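# Reinsert the camera slide into its focus block

## Task

The camera's slide has come fully out of the focus block (it was run down past the pinion) and now rests on the table. Put it back into the block by entering from the underside with the lens facing down, then position it so the mark on the slide sits at the same height as the mark on the block. Turning the knobs rotates the pinion that drives the slide.

## Robot and tools

Robot: two arms, left_arm and right_arm, each ending in a two-finger parallel gripper. Bases (scene frame): left_arm at (-0.053, +0.357, +0.022) m, right_arm at (+0.070, -0.384, +0.022) m, both turned only slightly about z. A two-camera stand sits behind the arms, fixed to the floor.

Frames. Scene frame: origin at table-top height, halfway between the nominal bases, +x out over the table, +z up, left_arm on the +y side (image left/right may differ). Each arm's reported hand pose, velocities, targets and its wrist-camera pose are in that arm's own base frame; fixed cameras and the table use the scene frame. Gripper axes: fingers point along its +z, they open and close along its y, and a block about 10 cm long projects toward its +x. end_effector_position is the spot between the pads when shut; closed fingertips reach about 19 mm past it, open ones about 6 mm.

execute_actions(actions, cameras). actions is a list of actions; each action is a list of at most 15 rows, one row per 1/30 s step, and a short list repeats its final row to fill 15 steps. Every row holds 18 numbers, all in [-1, 1], both arms always included: left dx, dy, dz, rx, ry, rz, gripper position, force_limit, speed, then the same nine for the right. The six pose numbers are an offset, not a pose: measured from that arm's Hand target as it was when the action began, along that arm's base axes, with 1.0 = 0.6 m or 180 degrees; rx, ry, rz form a single rotation vector turning about the Hand target point. All rows of one action count from the same start, but each new action starts afresh, so sending an offset twice moves twice. Six zeros re-request the current Hand target. Gripper numbers are absolute settings: position +1 = fully open (85 mm), about -0.8 = pads touching, -1 = squeeze until blocked; speed -1/0/+1 is about 20/85/150 mm/s; force_limit sets push (roughly 30 N per pad at -1 to 100 N at +1 for a slow close; a fast close from well open gives far more). Both start at +1. To leave a gripper unchanged, resend its last three numbers; 0 is a real command. Fingers only react after the position number changes by 0.01 or more. cameras: list of names, ["all"], [] or null; images come with an empty actions list or when requested.

move(target, speed, blend, stop_force, zero, blocking, cameras). target is one 18-number row as above, or up to 15 such rows; every row is an offset from the Hand targets at the move's start, not from the previous row, and rows of a list should share finger numbers. The gripper goes in a straight line, with no avoidance of objects or the other arm, taking 0.5 to 10 s. speed: m/s, 0.002 to 3.6, default 0.25 (turning up to twice that in rad/s), one value or one per row. blend: corner rounding in m, 0 = stop at each row. stop_force: N, 3 to 120, ends an arm's path when its wrist sensor feels that much push against the motion; omit it when backing away from a contact or when the gripper rotates. zero (with stop_force): true re-zeros moving arms first. blocking=false returns after about 0.5 s while the move continues (not allowed with stop_force). The result adds a move: line such as done, off_target, moving, held or fault, plus limits=paced (pose clipped) or limits=held (steps withheld).

wait(seconds 0 to 10): arms keep their last command. stop(): brakes a running move; fingers continue. zoom_image(camera, region [x0, y0, x1, y1] pixels, at most 504x504) on the latest image of cam_high, cam_low, cam_left_wrist or cam_right_wrist (all 672x504). zero_wrist_force(arm). finished_scene(scene 1 or 2): ends the scene for good; the slide must stay in place unaided.

Results: per arm, end_effector_position (m), end_effector_quat_wxyz, velocities, Hand target (next offsets start here; the gripper may rest short of it, and the next command asks again), Tool commands, joint positions/torques (positive = toward larger joint value), Joint velocities possibly shown as within noise, Wrist force/torque in the gripper's own axes plus a peak line. object_status: 0 moving, 1 blocked while opening, 2 blocked while closing (a grip), 3 reached the request or pads met. position_measured is in counts: 3 open, ~78 = 60 mm, 130 = 40 mm, 180 = 20 mm, 230 = pads touching. Executed calls also list positions at some steps.

Cautions: commanded orientation is clipped to 32 degrees from the measured one per step. Arms are stiff; aiming even slightly beyond a firm contact, about 150 N of outside force, or joint contact torques of 132 N m (shoulder, elbow) or 24.6 N m (wrists) stops the arm for 10 s. Don't let the arms press on each other or a gripper close on the other's fingers. Avoid paths near an arm's own base, nearly straight arms and fast moves (overshoot, hard hits). Don't drop or fling the slide, slam it, grip it hard while it rests on something, or let anything leave the table. Long holds or stretched poses heat motors; at 85 °C the arm brakes for 30 s or more.

Each tool is called after "Call:" by a JSON object that holds its "op" and its "data", one argument or row to a line.

## Session

Call:
{"op": "execute_actions", "data": {
  "actions": []
}}

Scene clock: 0.00 s.
left_arm: end_effector_position=(+0.5484, -0.3091, +0.3725) position_measured=3 object_status=3 end_effector_quat_wxyz=(-0.132, +0.723, +0.665, +0.136) | right_arm: end_effector_position=(+0.4590, -0.1503, +0.0971) position_measured=3 object_status=3 end_effector_quat_wxyz=(-0.023, +0.951, -0.281, +0.128)
Joint positions: left_arm=[-0.838 -1.116 0.874 -1.055 -1.304 0.779] | right_arm=[3.117 -1.602 -2.29 -0.561 1.549 -2.595]
Joint velocities: within noise
Joint torques (N m): no reading
Wrist force (N): no reading
Wrist torque (N m): no reading
Wrist force, peak (N): no reading
Hand target: left_arm +0.5484, -0.3091, +0.3725; -0.132, +0.723, +0.665, +0.136 | right_arm +0.4590, -0.1503, +0.0971; -0.023, +0.951, -0.281, +0.128
Tool commands: left_gripper/position=+1.0 left_gripper/force_limit=+1.0 left_gripper/speed=+1.0 right_gripper/position=+1.0 right_gripper/force_limit=+1.0 right_gripper/speed=+1.0

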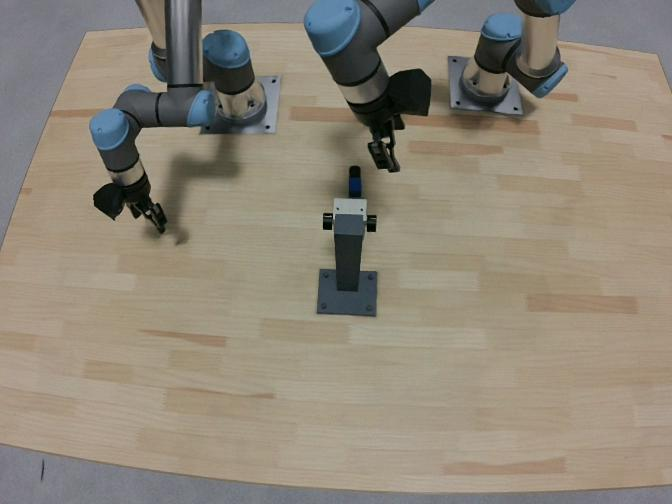

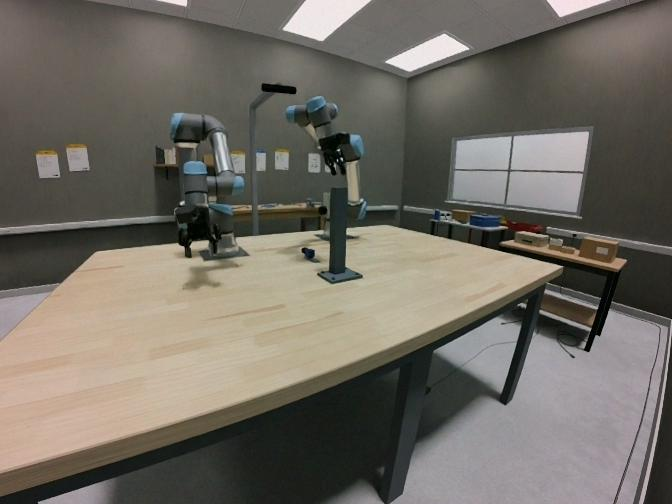

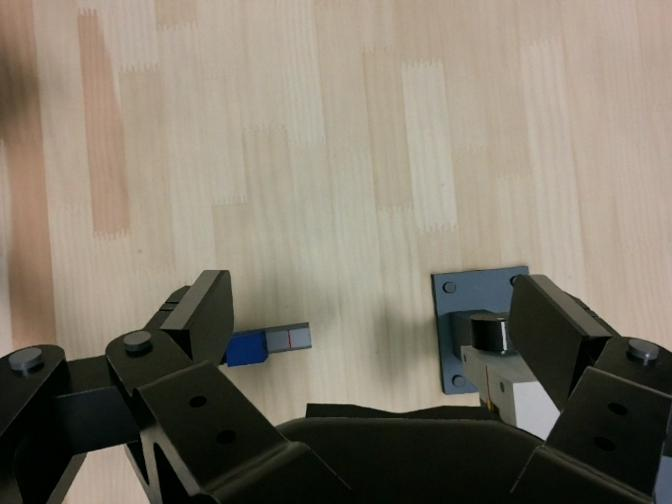

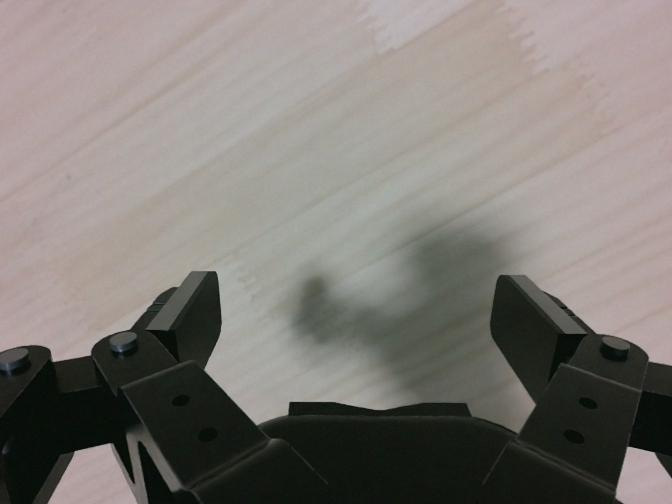

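Call:
{"op": "zoom_image", "data": {
  "camera": "cam_high",
  "region": [280, 150, 430, 330]
}}

Call:
{"op": "zoom_image", "data": {
  "camera": "cam_low",
  "region": [270, 160, 400, 300]
}}

Call:
{"op": "zoom_image", "data": {
  "camera": "cam_left_wrist",
  "region": [160, 220, 620, 480]
}}

Scaled by 2.800.

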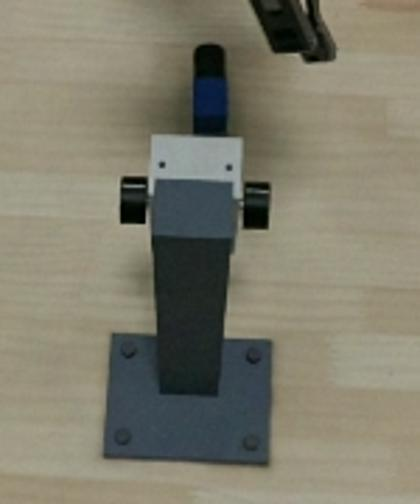

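Scaled by 3.600.

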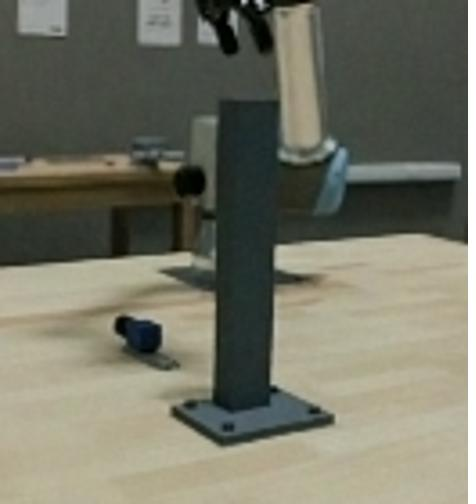

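Scaled by 1.096.

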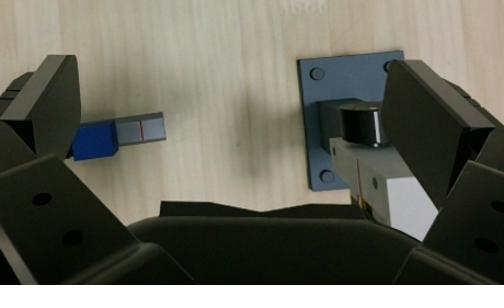

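Call:
{"op": "move", "data": {
  "target": [-0.133, -0.133, -0.25, 0, 0, 0, 1, 1, 1, 0.028, 0.433, 0.302, 0.208, -0.4516, 0.5358, 1, 1, 1],
  "speed": 0.5,
  "cameras": ["all"]
}}

Scene clock: 95.23 s.
left_arm: end_effector_position=(+0.4686, -0.3889, +0.2225) position_measured=3 object_status=3 end_effector_quat_wxyz=(-0.132, +0.723, +0.665, +0.136) | right_arm: end_effector_position=(+0.4758, +0.1098, +0.2783) position_measured=3 object_status=3 end_effector_quat_wxyz=(+0.501, -0.499, -0.494, -0.506)
Joint positions: left_arm=[-1.008 -1.149 1.299 -1.406 -1.353 0.612] | right_arm=[3.113 -2.102 -2.064 0.402 3.165 -3.764]
Joint torques (N m): left_arm=[-7.48 -35.09 -16.34 -4.48 -0.79 -1.82] | right_arm=[7.19 25.35 23.34 2.86 2.78 1]
Wrist force (N): left_arm=[0.2 0.3 0.0] | right_arm=[2.5 -0.2 0.8]
Wrist torque (N m): left_arm=[0.05 -0.04 0.05] | right_arm=[-0.10 -0.11 0.01]
Wrist force, peak (N): left_arm=[0.5 -0.2 0.4] | right_arm=[2.7 -0.3 1.6]
Hand target: left_arm +0.4686, -0.3889, +0.2225; -0.132, +0.723, +0.665, +0.136 | right_arm +0.4758, +0.1095, +0.2783; +0.500, -0.500, -0.500, -0.500
Off the commanded pose: left_arm 0.000 m, 0 deg | right_arm 0.000 m, 1 deg.
move: done
camera_calibration:
cam_left_wrist: T_world_to_cam=[[0.998138, -0.0595485, -0.0131792, -0.481041], [-0.0598892, -0.997835, -0.0271698, -0.335009], [-0.0115327, 0.0279085, -0.999544, 0.365532], [0, 0, 0, 1]] pos_world=[0.464298, -0.373131, 0.349924]
cam_right_wrist: T_world_to_cam=[[0.999327, -0.0305005, 0.0203553, -0.475833], [0.00854862, -0.346031, -0.938184, 0.309557], [0.0356586, 0.937727, -0.345537, 0.103929], [0, 0, 0, 1]] pos_world=[0.469161, -0.0048543, 0.336018]

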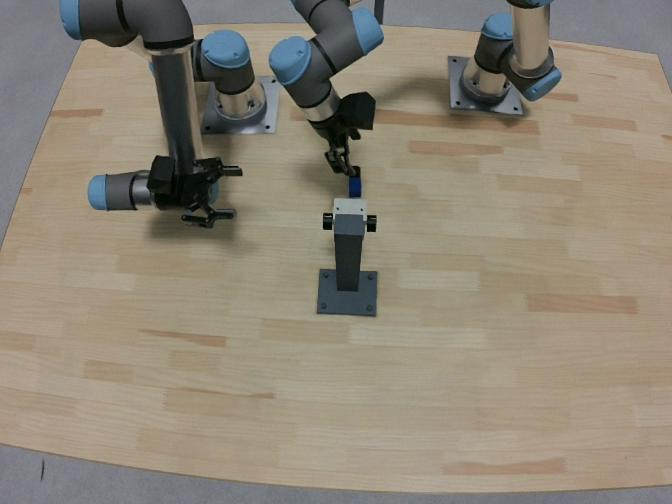

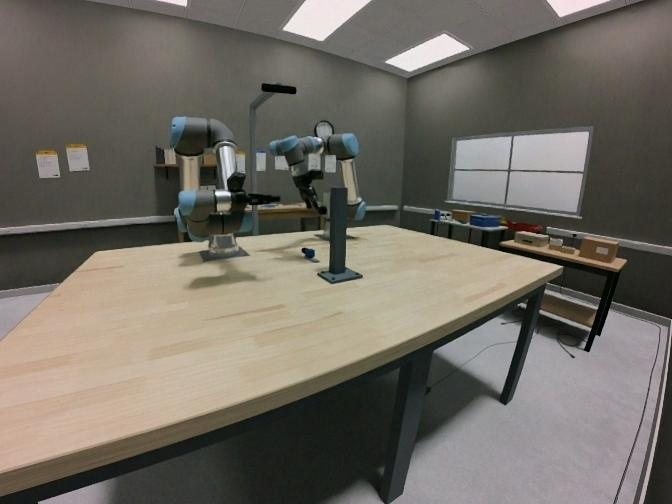

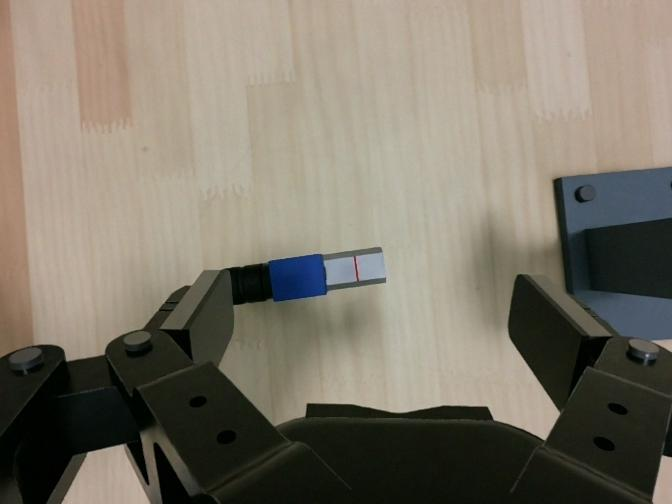

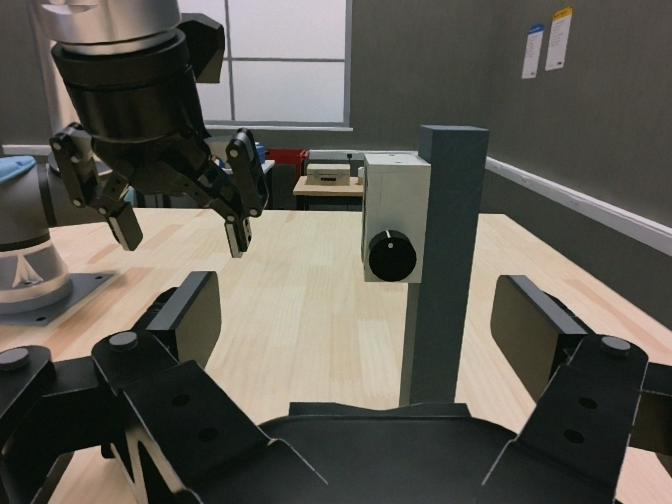

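Call:
{"op": "zoom_image", "data": {
  "camera": "cam_left_wrist",
  "region": [200, 210, 420, 340]
}}

Call:
{"op": "zoom_image", "data": {
  "camera": "cam_right_wrist",
  "region": [320, 110, 520, 310]
}}

Scaled by 2.291.

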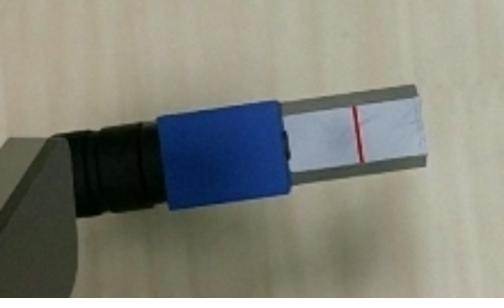

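Scaled by 2.520.

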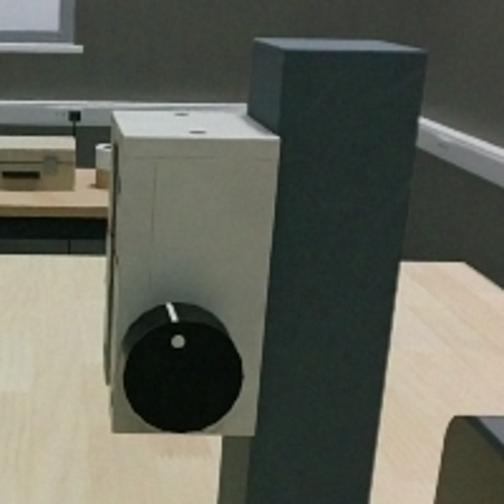

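Call:
{"op": "move", "data": {
  "target": [-0.0643, 0.0115, -0.2042, -0.0954, 0.0911, -0.4434, 1, 1, 1, 0, 0, 0, 0, 0, 0, 1, 1, 1],
  "speed": 0.5,
  "cameras": ["cam_left_wrist", "cam_right_wrist"]
}}

Scene clock: 192.77 s.
left_arm: end_effector_position=(+0.4300, -0.3820, +0.1000) position_measured=3 object_status=3 end_effector_quat_wxyz=(+0.000, +0.999, +0.038, +0.000) | right_arm: end_effector_position=(+0.4758, +0.1098, +0.2783) position_measured=3 object_status=3 end_effector_quat_wxyz=(+0.501, -0.499, -0.494, -0.506)
Joint positions: left_arm=[-0.96 -1.263 1.829 -2.138 -1.571 2.106] | right_arm=[3.113 -2.102 -2.064 0.402 3.165 -3.764]
Joint torques (N m): left_arm=[10.05 -28.37 -13.5 -5.37 -1.02 1.69] | right_arm=[7.76 25.37 21.45 2.78 2.62 1.03]
Wrist force (N): left_arm=[-0.8 0.1 -0.3] | right_arm=[2.4 -0.5 0.8]
Wrist torque (N m): left_arm=[0.01 0.02 -0.05] | right_arm=[-0.14 -0.09 0.00]
Wrist force, peak (N): left_arm=[-1.0 0.2 -0.6] | right_arm=[2.7 -0.6 1.2]
Hand target: left_arm +0.4300, -0.3820, +0.0999; +0.000, +0.999, +0.038, +0.000 | right_arm +0.4758, +0.1098, +0.2783; +0.501, -0.499, -0.494, -0.506 (not the last commanded pose)
Off the commanded pose: left_arm 0.000 m, 0 deg | right_arm 0.000 m, 1 deg.
move: done
camera_calibration:
cam_left_wrist: T_world_to_cam=[[0.095287, -0.995387, -0.0112173, -0.413193], [-0.933378, -0.0932566, 0.346567, 0.35], [-0.346014, -0.0225533, -0.937958, 0.360878], [0, 0, 0, 1]] pos_world=[0.490923, -0.370508, 0.212556]
cam_right_wrist: T_world_to_cam=[[0.999327, -0.0305005, 0.0203553, -0.475833], [0.00854862, -0.346031, -0.938184, 0.309557], [0.0356586, 0.937727, -0.345537, 0.103929], [0, 0, 0, 1]] pos_world=[0.469161, -0.0048543, 0.336018]
Images, in order (width x height): cam_left_wrist 672x504, cam_right_wrist 672x504.

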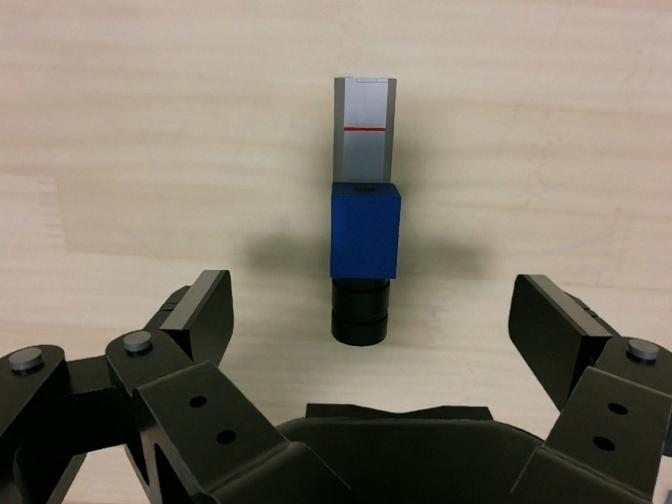

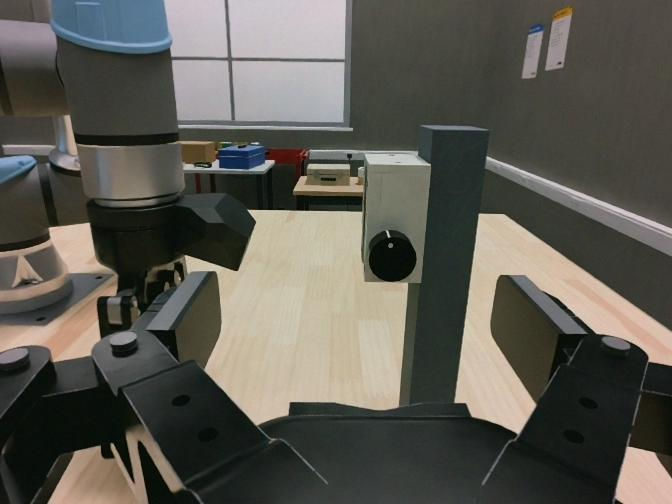

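Call:
{"op": "move", "data": {
  "target": [
    [0, -0.005, -0.12, 0, 0, 0, 1, 1, 1, 0, 0, 0, 0, 0, 0, 1, 1, 1],
    [0, -0.005, -0.17, 0, 0, 0, 1, 1, 1, 0, 0, 0, 0, 0, 0, 1, 1, 1]
  ],
  "speed": [0.25, 0.08],
  "blend": [0.01, 0],
  "cameras": ["cam_left_wrist", "cam_right_wrist"]
}}

Scene clock: 234.47 s.
left_arm: end_effector_position=(+0.4300, -0.3850, -0.0019) position_measured=3 object_status=3 end_effector_quat_wxyz=(+0.000, +0.999, +0.038, +0.000) | right_arm: end_effector_position=(+0.4758, +0.1098, +0.2783) position_measured=3 object_status=3 end_effector_quat_wxyz=(+0.501, -0.499, -0.494, -0.506)
Joint positions: left_arm=[-0.963 -1.098 1.915 -2.388 -1.572 2.103] | right_arm=[3.113 -2.102 -2.064 0.402 3.165 -3.764]
Joint torques (N m): left_arm=[7.22 -30.18 -10.4 -5.15 1.4 1.27] | right_arm=[7.31 24.65 22.95 2.51 2.74 1]
Wrist force (N): left_arm=[-0.8 0.3 -0.3] | right_arm=[2.3 -0.5 0.9]
Wrist torque (N m): left_arm=[0.01 0.03 0.11] | right_arm=[-0.13 -0.08 0.01]
Wrist force, peak (N): left_arm=[-0.7 0.7 -1.9] | right_arm=[2.8 -0.4 1.0]
Hand target: left_arm +0.4300, -0.3850, -0.0021; +0.000, +0.999, +0.038, +0.000 | right_arm +0.4758, +0.1098, +0.2783; +0.501, -0.499, -0.494, -0.506
Off the commanded pose: left_arm 0.000 m, 0 deg | right_arm 0.000 m, 0 deg.
move: done
camera_calibration:
cam_left_wrist: T_world_to_cam=[[0.0950045, -0.995415, -0.011121, -0.417194], [-0.933374, -0.0929562, 0.346658, 0.385006], [-0.346102, -0.0225539, -0.937926, 0.265331], [0, 0, 0, 1]] pos_world=[0.490821, -0.373508, 0.110756]
cam_right_wrist: T_world_to_cam=[[0.999327, -0.0305005, 0.0203553, -0.475833], [0.00854862, -0.346031, -0.938184, 0.309557], [0.0356586, 0.937727, -0.345537, 0.103929], [0, 0, 0, 1]] pos_world=[0.469161, -0.0048543, 0.336018]
Images, in order (width x height): cam_left_wrist 672x504, cam_right_wrist 672x504.

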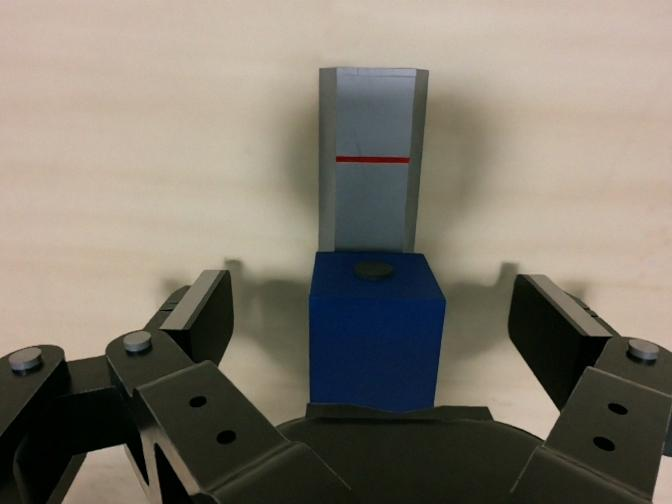

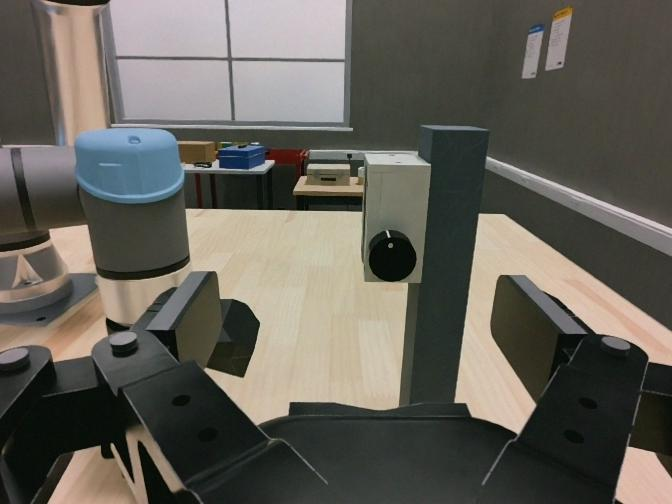

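Call:
{"op": "execute_actions", "data": {
  "actions": [
    [[0,0,0,0,0,0,-1,-0.3,-1,0,0,0,0,0,0,1,1,1]],
    [[0,0,0,0,0,0,-1,-0.3,-1,0,0,0,0,0,0,1,1,1]],
    [[0,0,0,0,0,0,-1,-0.3,-1,0,0,0,0,0,0,1,1,1]],
    [[0,0,0,0,0,0,-1,-0.3,-1,0,0,0,0,0,0,1,1,1]],
    [[0,0,0,0,0,0,-1,-0.3,-1,0,0,0,0,0,0,1,1,1]],
    [[0,0,0,0,0,0,-1,-0.3,-1,0,0,0,0,0,0,1,1,1]]
  ],
  "cameras": ["cam_left_wrist"]
}}

Scene clock: 248.70 s.
left_arm: end_effector_position=(+0.4300, -0.3850, -0.0021) position_measured=152 object_status=2 end_effector_quat_wxyz=(+0.000, +0.999, +0.038, +0.000) | right_arm: end_effector_position=(+0.4758, +0.1098, +0.2783) position_measured=3 object_status=3 end_effector_quat_wxyz=(+0.501, -0.499, -0.494, -0.506)
Joint positions: left_arm=[-0.963 -1.098 1.915 -2.388 -1.572 2.103] | right_arm=[3.113 -2.102 -2.064 0.402 3.165 -3.764]
Joint torques (N m): left_arm=[8.48 -32.34 -11.33 -3.77 1.26 1.03] | right_arm=[7.55 24.98 21.94 2.67 2.5 0.99]
Wrist force (N): left_arm=[-1.3 -0.1 -4.6] | right_arm=[2.4 -0.4 1.0]
Wrist torque (N m): left_arm=[-0.12 0.07 0.11] | right_arm=[-0.12 -0.11 0.00]
Wrist force, peak (N): left_arm=[-1.3 -0.1 -5.4] | right_arm=[2.8 -0.3 1.0]
Hand target: left_arm +0.4300, -0.3850, -0.0021; +0.000, +0.999, +0.038, +0.000 | right_arm +0.4758, +0.1098, +0.2783; +0.501, -0.499, -0.494, -0.506
Off the commanded pose: left_arm 0.000 m, 0 deg | right_arm 0.000 m, 0 deg.
Step readings (end_effector_position of left_arm | right_arm):
0: (+0.4300, -0.3850, -0.0021) | (+0.4758, +0.1098, +0.2783)
1: (+0.4300, -0.3850, -0.0021) | (+0.4758, +0.1098, +0.2783)
2: (+0.4300, -0.3850, -0.0021) | (+0.4758, +0.1098, +0.2783)
4: (+0.4300, -0.3850, -0.0021) | (+0.4758, +0.1098, +0.2783)
8: (+0.4300, -0.3850, -0.0021) | (+0.4758, +0.1098, +0.2783)
15: (+0.4300, -0.3850, -0.0021) | (+0.4758, +0.1098, +0.2783)
16: (+0.4300, -0.3850, -0.0021) | (+0.4758, +0.1098, +0.2783)
17: (+0.4300, -0.3850, -0.0021) | (+0.4758, +0.1098, +0.2783)
19: (+0.4300, -0.3850, -0.0021) | (+0.4758, +0.1098, +0.2783)
23: (+0.4300, -0.3850, -0.0021) | (+0.4758, +0.1098, +0.2783)
30: (+0.4300, -0.3850, -0.0021) | (+0.4758, +0.1098, +0.2783)
31: (+0.4300, -0.3850, -0.0021) | (+0.4758, +0.1098, +0.2783)
32: (+0.4300, -0.3850, -0.0021) | (+0.4758, +0.1098, +0.2783)
34: (+0.4300, -0.3850, -0.0021) | (+0.4758, +0.1098, +0.2783)
38: (+0.4300, -0.3850, -0.0021) | (+0.4758, +0.1098, +0.2783)
45: (+0.4300, -0.3850, -0.0021) | (+0.4758, +0.1098, +0.2783)
46: (+0.4300, -0.3850, -0.0021) | (+0.4758, +0.1098, +0.2783)
47: (+0.4300, -0.3850, -0.0021) | (+0.4758, +0.1098, +0.2783)
49: (+0.4300, -0.3850, -0.0021) | (+0.4758, +0.1098, +0.2783)
53: (+0.4300, -0.3850, -0.0021) | (+0.4758, +0.1098, +0.2783)
60: (+0.4300, -0.3850, -0.0021) | (+0.4758, +0.1098, +0.2783)
61: (+0.4300, -0.3850, -0.0021) | (+0.4758, +0.1098, +0.2783)
62: (+0.4300, -0.3850, -0.0021) | (+0.4758, +0.1098, +0.2783)
64: (+0.4300, -0.3850, -0.0021) | (+0.4758, +0.1098, +0.2783)
68: (+0.4300, -0.3850, -0.0021) | (+0.4758, +0.1098, +0.2783)
75: (+0.4300, -0.3850, -0.0021) | (+0.4758, +0.1098, +0.2783)
76: (+0.4300, -0.3850, -0.0021) | (+0.4758, +0.1098, +0.2783)
77: (+0.4300, -0.3850, -0.0021) | (+0.4758, +0.1098, +0.2783)
79: (+0.4300, -0.3850, -0.0021) | (+0.4758, +0.1098, +0.2783)
83: (+0.4300, -0.3850, -0.0021) | (+0.4758, +0.1098, +0.2783)
90: (+0.4300, -0.3850, -0.0021) | (+0.4758, +0.1098, +0.2783)
camera_calibration:
cam_left_wrist: T_world_to_cam=[[0.0950045, -0.995415, -0.011121, -0.417206], [-0.933374, -0.0929562, 0.346658, 0.385169], [-0.346102, -0.0225539, -0.937926, 0.265178], [0, 0, 0, 1]] pos_world=[0.490921, -0.373508, 0.110556]
Images, in order (width x height): cam_left_wrist 672x504.

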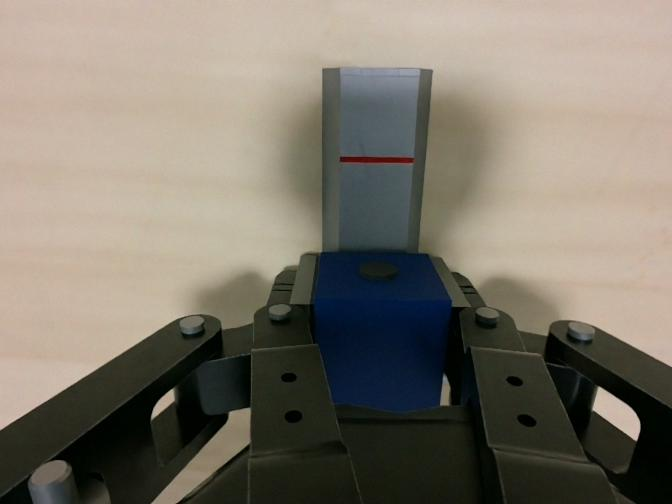

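Call:
{"op": "move", "data": {
  "target": [
    [0, 0, 0.167, 0, 0, 0, -1, -0.3, -1, 0, 0, 0, 0, 0, 0, 1, 1, 1],
    [-0.05, 0.1417, 0.3367, 0.0236, -0.4995, -0.0145, -1, -0.3, -1, 0, 0, 0, 0, 0, 0, 1, 1, 1]
  ],
  "speed": [0.15, 0.35],
  "blend": [0.03, 0],
  "cameras": ["all"]
}}

Scene clock: 287.13 s.
left_arm: end_effector_position=(+0.3993, -0.3000, +0.2000) position_measured=152 object_status=2 end_effector_quat_wxyz=(-0.010, +0.708, +0.010, +0.706) | right_arm: end_effector_position=(+0.4758, +0.1098, +0.2783) position_measured=3 object_status=3 end_effector_quat_wxyz=(+0.501, -0.499, -0.494, -0.506)
Joint positions: left_arm=[-1.541 -1.313 2.616 -2.927 -0.002 1.624] | right_arm=[3.113 -2.102 -2.064 0.402 3.165 -3.764]
Joint torques (N m): left_arm=[-8.27 -14.19 -2.5 -5.93 4.28 -1.74] | right_arm=[6.96 24.94 22.41 2.58 2.47 1.2]
Wrist force (N): left_arm=[-2.2 -1.2 1.1] | right_arm=[2.4 -0.4 0.9]
Wrist torque (N m): left_arm=[-0.19 -0.18 -0.15] | right_arm=[-0.13 -0.10 0.00]
Wrist force, peak (N): left_arm=[-1.2 -0.2 -5.7] | right_arm=[2.8 -0.5 0.9]
Hand target: left_arm +0.4000, -0.2999, +0.2000; -0.006, +0.707, +0.006, +0.707 | right_arm +0.4758, +0.1098, +0.2783; +0.501, -0.499, -0.494, -0.506
Off the commanded pose: left_arm 0.001 m, 1 deg | right_arm 0.000 m, 0 deg.
move: done
camera_calibration:
cam_left_wrist: T_world_to_cam=[[0.0408765, -0.998985, 0.0189086, -0.312885], [-0.346779, -0.0319325, -0.937403, 0.335165], [0.937056, 0.0317607, -0.347732, -0.168118], [0, 0, 0, 1]] pos_world=[0.286554, -0.296525, 0.261641]
cam_right_wrist: T_world_to_cam=[[0.999327, -0.0305005, 0.0203553, -0.475833], [0.00854862, -0.346031, -0.938184, 0.309557], [0.0356586, 0.937727, -0.345537, 0.103929], [0, 0, 0, 1]] pos_world=[0.469161, -0.0048543, 0.336018]

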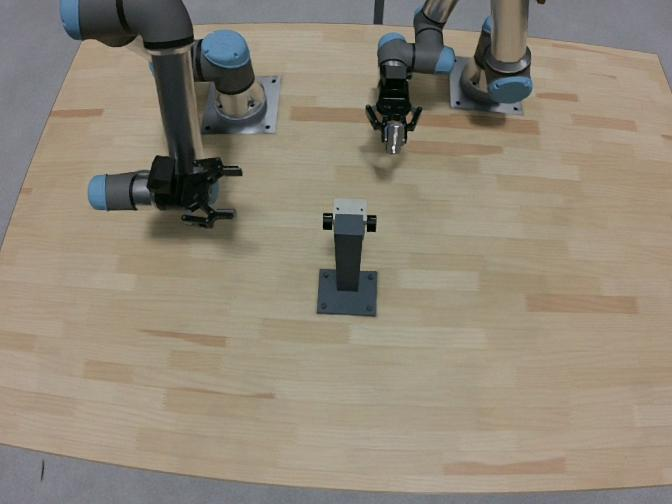

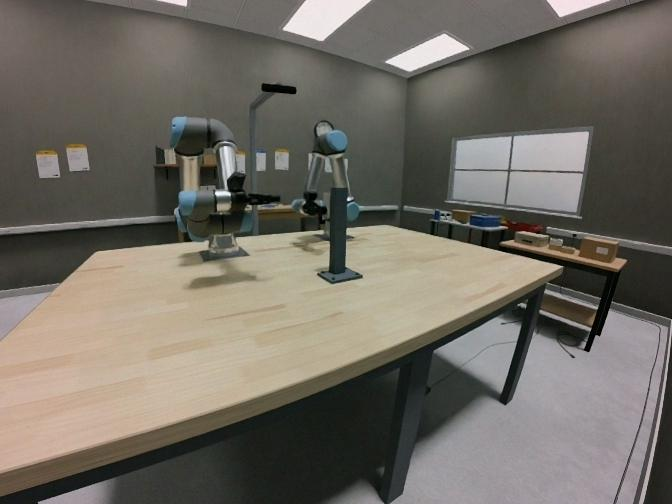

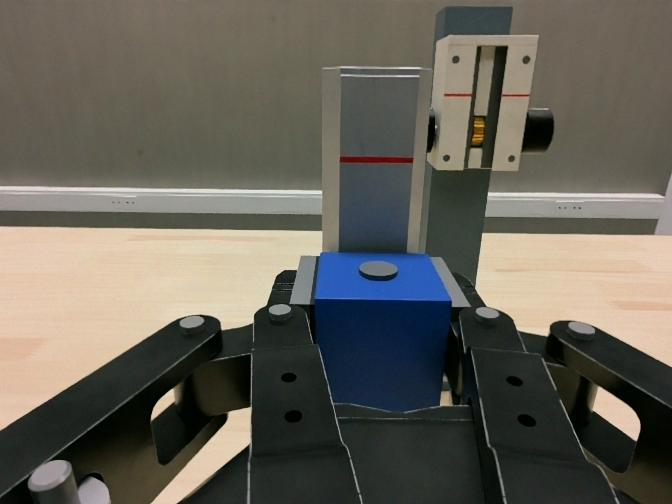

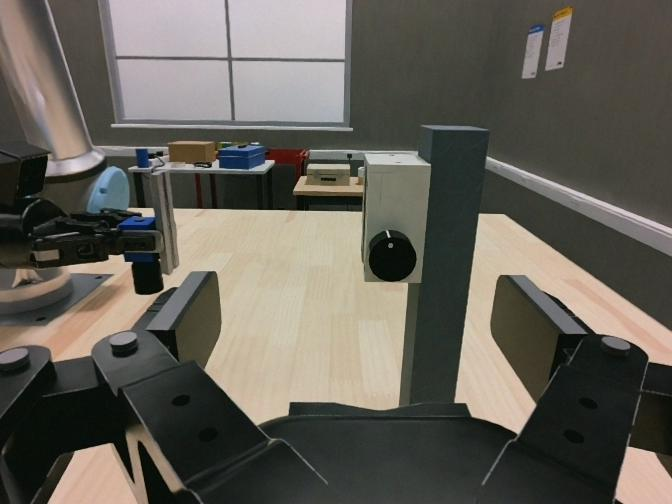

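Call:
{"op": "zoom_image", "data": {
  "camera": "cam_left_wrist",
  "region": [410, 0, 570, 180]
}}

Call:
{"op": "zoom_image", "data": {
  "camera": "cam_right_wrist",
  "region": [80, 140, 260, 320]
}}

Scaled by 2.800.

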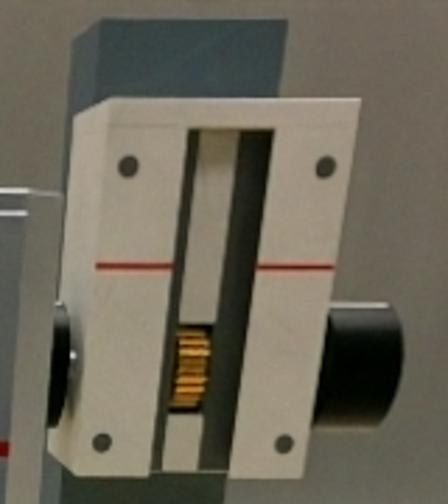

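Scaled by 2.800.

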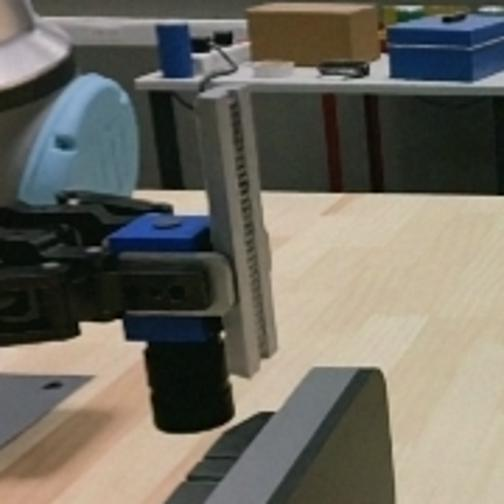

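Call:
{"op": "move", "data": {
  "target": [
    [0, -0.07, -0.15, 0, 0, 0, -1, -0.3, -1, 0, 0, 0, 0, 0, 0, 1, 1, 1],
    [0.317, -0.1433, -0.15, 0, 0, 0, -1, -0.3, -1, 0, 0, 0, 0, 0, 0, 1, 1, 1]
  ],
  "speed": [0.25, 0.25],
  "blend": [0.03, 0],
  "cameras": ["cam_high","cam_left_wrist", "cam_right_wrist"]
}}

Scene clock: 353.40 s.
left_arm: end_effector_position=(+0.5895, -0.3862, +0.1100) position_measured=152 object_status=2 end_effector_quat_wxyz=(-0.140, +0.702, +0.143, +0.684) | right_arm: end_effector_position=(+0.4758, +0.1098, +0.2783) position_measured=3 object_status=3 end_effector_quat_wxyz=(+0.501, -0.499, -0.494, -0.506)
Joint positions: left_arm=[-1.167 -0.762 1.857 -2.76 -0.025 1.665] | right_arm=[3.113 -2.102 -2.064 0.402 3.165 -3.764]
Joint torques (N m): left_arm=[10.13 -40.44 -19.73 -5.38 1.6 1.24] | right_arm=[6.92 24.57 22.49 2.76 2.35 1.01]
Wrist force (N): left_arm=[-2.2 -1.3 1.0] | right_arm=[2.5 -0.4 1.0]
Wrist torque (N m): left_arm=[-0.20 -0.16 -0.33] | right_arm=[-0.13 -0.10 0.00]
Wrist force, peak (N): left_arm=[-4.0 -1.7 0.0] | right_arm=[2.7 -0.8 0.9]
Hand target: left_arm +0.5902, -0.3859, +0.1100; -0.006, +0.707, +0.006, +0.707 | right_arm +0.4758, +0.1098, +0.2783; +0.501, -0.499, -0.494, -0.506
Off the commanded pose: left_arm 0.001 m, 22 deg | right_arm 0.000 m, 0 deg.
move: off_target (left_arm)
camera_calibration:
cam_left_wrist: T_world_to_cam=[[0.402001, -0.915457, 0.0182445, -0.585654], [-0.332004, -0.164303, -0.928858, 0.253217], [0.853328, 0.367345, -0.369986, -0.19352], [0, 0, 0, 1]] pos_world=[0.484639, -0.423448, 0.174288]
cam_right_wrist: T_world_to_cam=[[0.999327, -0.0305005, 0.0203553, -0.475833], [0.00854862, -0.346031, -0.938184, 0.309557], [0.0356586, 0.937727, -0.345537, 0.103929], [0, 0, 0, 1]] pos_world=[0.469161, -0.0048543, 0.336018]
Images, in order (width x height): cam_high 672x504, cam_left_wrist 672x504, cam_right_wrist 672x504.

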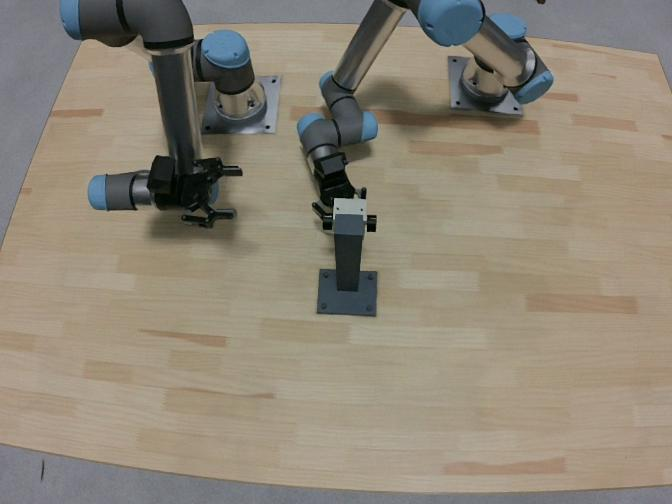

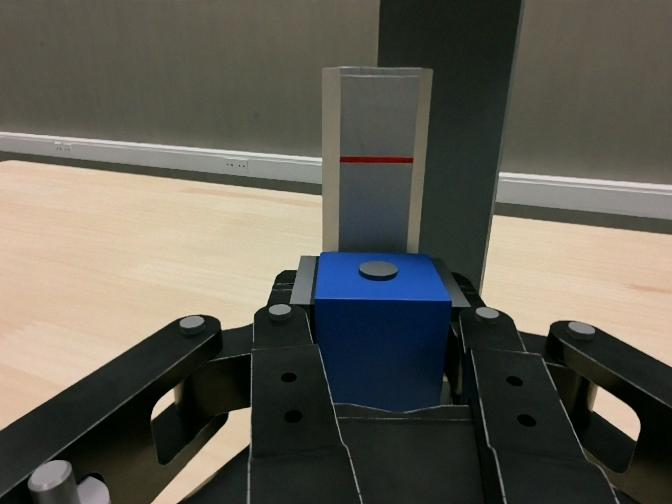

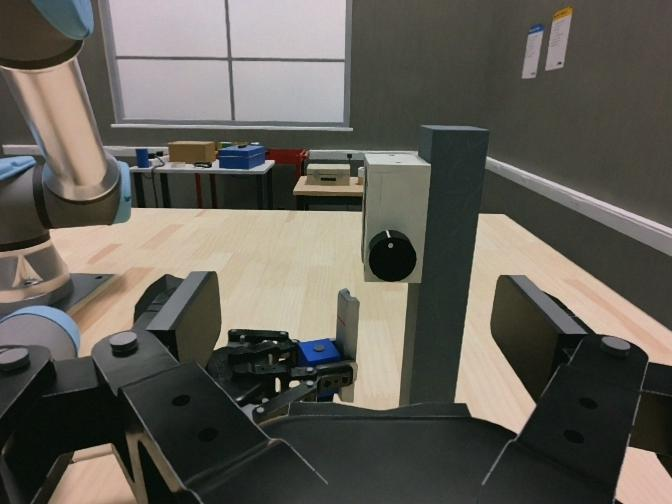

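Call:
{"op": "move", "data": {
  "target": [
    [-0.083, 0, 0, 0.0233, -0.1094, 0.121, -1, -0.3, -1, 0, 0, 0, 0, 0, 0, 1, 1, 1],
    [-0.083, 0, 0, 0, 0, 0, -1, -0.3, -1, 0, 0, 0, 0, 0, 0, 1, 1, 1]
  ],
  "speed": [0.2, 0.15],
  "cameras": ["cam_high","cam_left_wrist", "cam_right_wrist"]
}}

Scene clock: 428.17 s.
left_arm: end_effector_position=(+0.5457, -0.3860, +0.1089) position_measured=152 object_status=2 end_effector_quat_wxyz=(-0.158, +0.580, +0.113, +0.791) | right_arm: end_effector_position=(+0.4758, +0.1098, +0.2783) position_measured=3 object_status=3 end_effector_quat_wxyz=(+0.501, -0.499, -0.494, -0.506)
Joint positions: left_arm=[-1.217 -0.588 1.883 -2.975 0.307 1.69] | right_arm=[3.113 -2.102 -2.064 0.402 3.165 -3.764]
Joint torques (N m): left_arm=[1.12 -47.4 -8.91 -3.51 2.73 0.06] | right_arm=[6.72 25.89 22.02 2.42 2.11 1.08]
Wrist force (N): left_arm=[-2.2 -1.8 0.1] | right_arm=[2.3 -0.4 1.0]
Wrist torque (N m): left_arm=[-0.24 -0.22 -0.18] | right_arm=[-0.13 -0.09 0.01]
Wrist force, peak (N): left_arm=[-6.2 -3.1 -2.3] | right_arm=[2.8 -0.5 1.0]
Hand target: left_arm +0.5457, -0.3860, +0.1089; -0.158, +0.580, +0.113, +0.791 (not the last commanded pose) | right_arm +0.4758, +0.1098, +0.2783; +0.501, -0.499, -0.494, -0.506
Tool commands: left_gripper/position=-1.0 left_gripper/force_limit=-0.301961 left_gripper/speed=-1.0 right_gripper/position=+1.0 right_gripper/force_limit=+1.0 right_gripper/speed=+1.0
Off the commanded pose: left_arm 0.005 m, 28 deg | right_arm 0.000 m, 0 deg.
FORCE FAULT: contact force on the left arm reached its limit, and that arm stopped. The contact can be on any part of that arm, not only on its tool. That arm's remaining commands of this call were not run. That arm is still stopped at the end of this call. That arm stays stopped for about 10 more seconds. Until then a move that you send moves the other arm only, and its call returns only when the move has ended. Once the stop has ended, the next robot result says so. If the stop ends while you think or write, that arm runs what you send next, counted from a new Hand target: where the arm stands when the stop ends. While its stop runs, that arm takes no new command, but its gripper still runs the gripper command that each later call begins with. Until it ends, the stop uses up actions while you think or wait. An arm that is not stopped still takes commands.
move: fault (left_arm); path passed 1 of 2 targets
camera_calibration:
cam_left_wrist: T_world_to_cam=[[0.384779, -0.92285, 0.0171493, -0.56111], [-0.0377578, -0.0343017, -0.998698, 0.134995], [0.922236, 0.38363, -0.0480434, -0.222973], [0, 0, 0, 1]] pos_world=[0.426634, -0.42765, 0.13373]
cam_right_wrist: T_world_to_cam=[[0.999327, -0.0305005, 0.0203553, -0.475833], [0.00854862, -0.346031, -0.938184, 0.309557], [0.0356586, 0.937727, -0.345537, 0.103929], [0, 0, 0, 1]] pos_world=[0.469161, -0.0048543, 0.336018]
Images, in order (width x height): cam_high 672x504, cam_left_wrist 672x504, cam_right_wrist 672x504.

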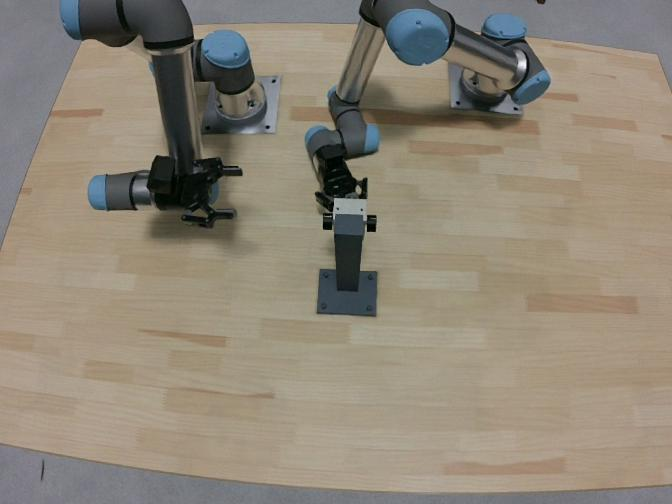

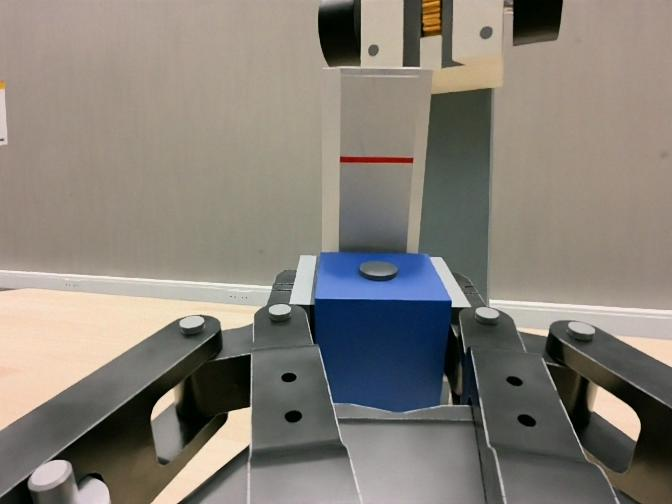

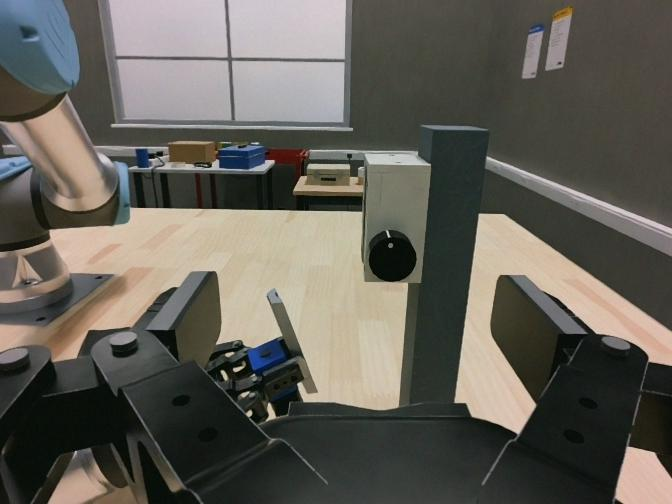

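Call:
{"op": "wait", "data": {
  "seconds": 4
}}

Scene clock: 440.40 s.
left_arm: end_effector_position=(+0.5457, -0.3860, +0.1089) position_measured=152 object_status=2 end_effector_quat_wxyz=(-0.158, +0.580, +0.113, +0.791) | right_arm: end_effector_position=(+0.4758, +0.1098, +0.2783) position_measured=3 object_status=3 end_effector_quat_wxyz=(+0.501, -0.499, -0.494, -0.506)
Joint positions: left_arm=[-1.217 -0.588 1.883 -2.975 0.307 1.69] | right_arm=[3.113 -2.102 -2.064 0.402 3.165 -3.764]
Joint torques (N m): left_arm=[1.5 -47.96 -8.78 -3.47 2.78 0.15] | right_arm=[6.48 26.56 21.99 2.58 1.94 0.92]
Wrist force (N): left_arm=[-2.2 -1.8 0.1] | right_arm=[2.3 -0.5 0.9]
Wrist torque (N m): left_arm=[-0.24 -0.24 -0.18] | right_arm=[-0.13 -0.09 0.00]
Wrist force, peak (N): left_arm=[-2.5 -1.8 0.1] | right_arm=[2.7 -0.6 1.1]
Hand target: left_arm +0.5457, -0.3860, +0.1089; -0.158, +0.580, +0.113, +0.791 (not the last commanded pose) | right_arm +0.4758, +0.1098, +0.2783; +0.501, -0.499, -0.494, -0.506
Tool commands: left_gripper/position=-1.0 left_gripper/force_limit=-0.301961 left_gripper/speed=-1.0 right_gripper/position=+1.0 right_gripper/force_limit=+1.0 right_gripper/speed=+1.0
Off the commanded pose: left_arm 0.005 m, 28 deg | right_arm 0.000 m, 0 deg.
FORCE FAULT, CONTINUED: the left arm's stop, for the force fault that an earlier result reported, is over. The rest of the stop counts as 19 of the actions that you can send in this scene. That arm's target is now where it stood when the stop ended, not its last command. That arm accepts commands again.
wait: 4.00 s; at rest from the start

Call:
{"op": "move", "data": {
  "target": [
    [-0.0762, 0, 0.235, 0, 0, 0, -1, -0.3, -1, 0, 0, 0, 0, 0, 0, 1, 1, 1],
    [-0.0762, 0, 0.235, -0.0213, 0.0957, -0.1175, -1, -0.3, -1, 0, 0, 0, 0, 0, 0, 1, 1, 1]
  ],
  "speed": [0.2, 0.1],
  "cameras": ["cam_high","cam_left_wrist", "cam_right_wrist"]
}}

Scene clock: 463.83 s.
left_arm: end_effector_position=(+0.5000, -0.3860, +0.2499) position_measured=152 object_status=2 end_effector_quat_wxyz=(-0.006, +0.707, +0.006, +0.707) | right_arm: end_effector_position=(+0.4758, +0.1098, +0.2783) position_measured=3 object_status=3 end_effector_quat_wxyz=(+0.501, -0.499, -0.494, -0.506)
Joint positions: left_arm=[-1.308 -1.293 1.894 -0.601 0.246 0] | right_arm=[3.113 -2.102 -2.064 0.402 3.165 -3.764]
Joint torques (N m): left_arm=[9.97 -25.88 -25.31 0.25 1.49 -1.69] | right_arm=[6.21 26.77 21.6 2.67 1.89 1.12]
Wrist force (N): left_arm=[-2.3 -1.3 0.7] | right_arm=[2.4 -0.5 0.7]
Wrist torque (N m): left_arm=[-0.20 -0.17 -0.18] | right_arm=[-0.14 -0.10 0.01]
Wrist force, peak (N): left_arm=[-4.2 -1.6 0.0] | right_arm=[2.6 -0.5 1.3]
Hand target: left_arm +0.5000, -0.3860, +0.2499; -0.006, +0.707, +0.006, +0.707 | right_arm +0.4758, +0.1098, +0.2783; +0.501, -0.499, -0.494, -0.506
Off the commanded pose: left_arm 0.000 m, 0 deg | right_arm 0.000 m, 0 deg.
move: done
camera_calibration:
cam_left_wrist: T_world_to_cam=[[0.0285811, -0.999405, 0.019292, -0.397901], [-0.345544, -0.0279882, -0.937985, 0.415264], [0.937967, 0.0201424, -0.346138, -0.247709], [0, 0, 0, 1]] pos_world=[0.387208, -0.381052, 0.311446]
cam_right_wrist: T_world_to_cam=[[0.999327, -0.0305005, 0.0203553, -0.475833], [0.00854862, -0.346031, -0.938184, 0.309557], [0.0356586, 0.937727, -0.345537, 0.103929], [0, 0, 0, 1]] pos_world=[0.469161, -0.0048543, 0.336018]
Images, in order (width x height): cam_high 672x504, cam_left_wrist 672x504, cam_right_wrist 672x504.

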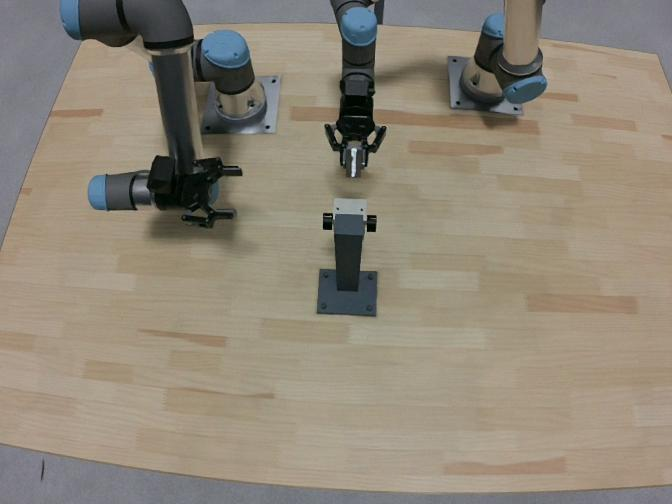

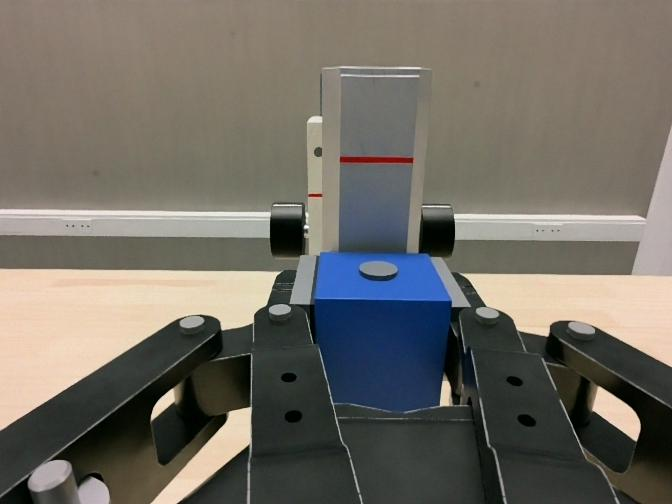

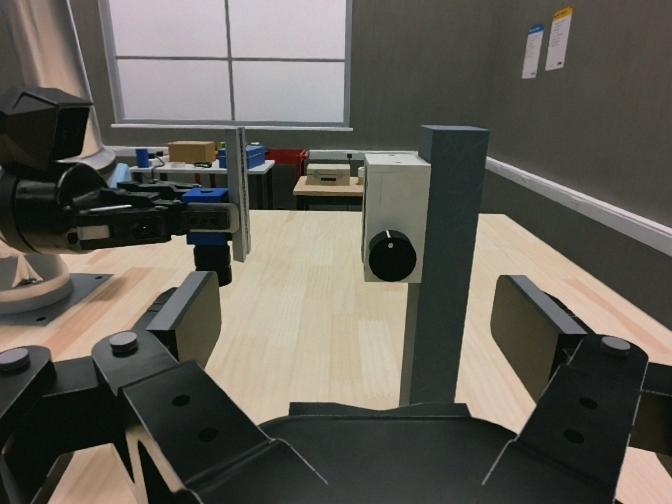

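Call:
{"op": "zoom_image", "data": {
  "camera": "cam_right_wrist",
  "region": [180, 110, 440, 300]
}}

Call:
{"op": "zoom_image", "data": {
  "camera": "cam_left_wrist",
  "region": [260, 50, 480, 270]
}}

Scaled by 1.938.

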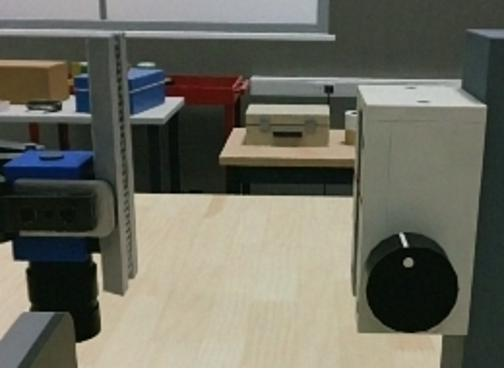

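Scaled by 2.291.

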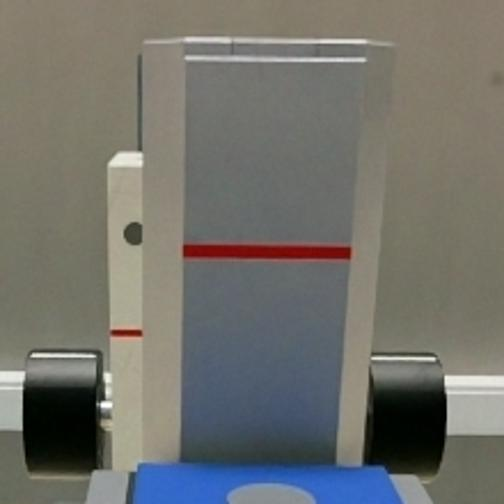

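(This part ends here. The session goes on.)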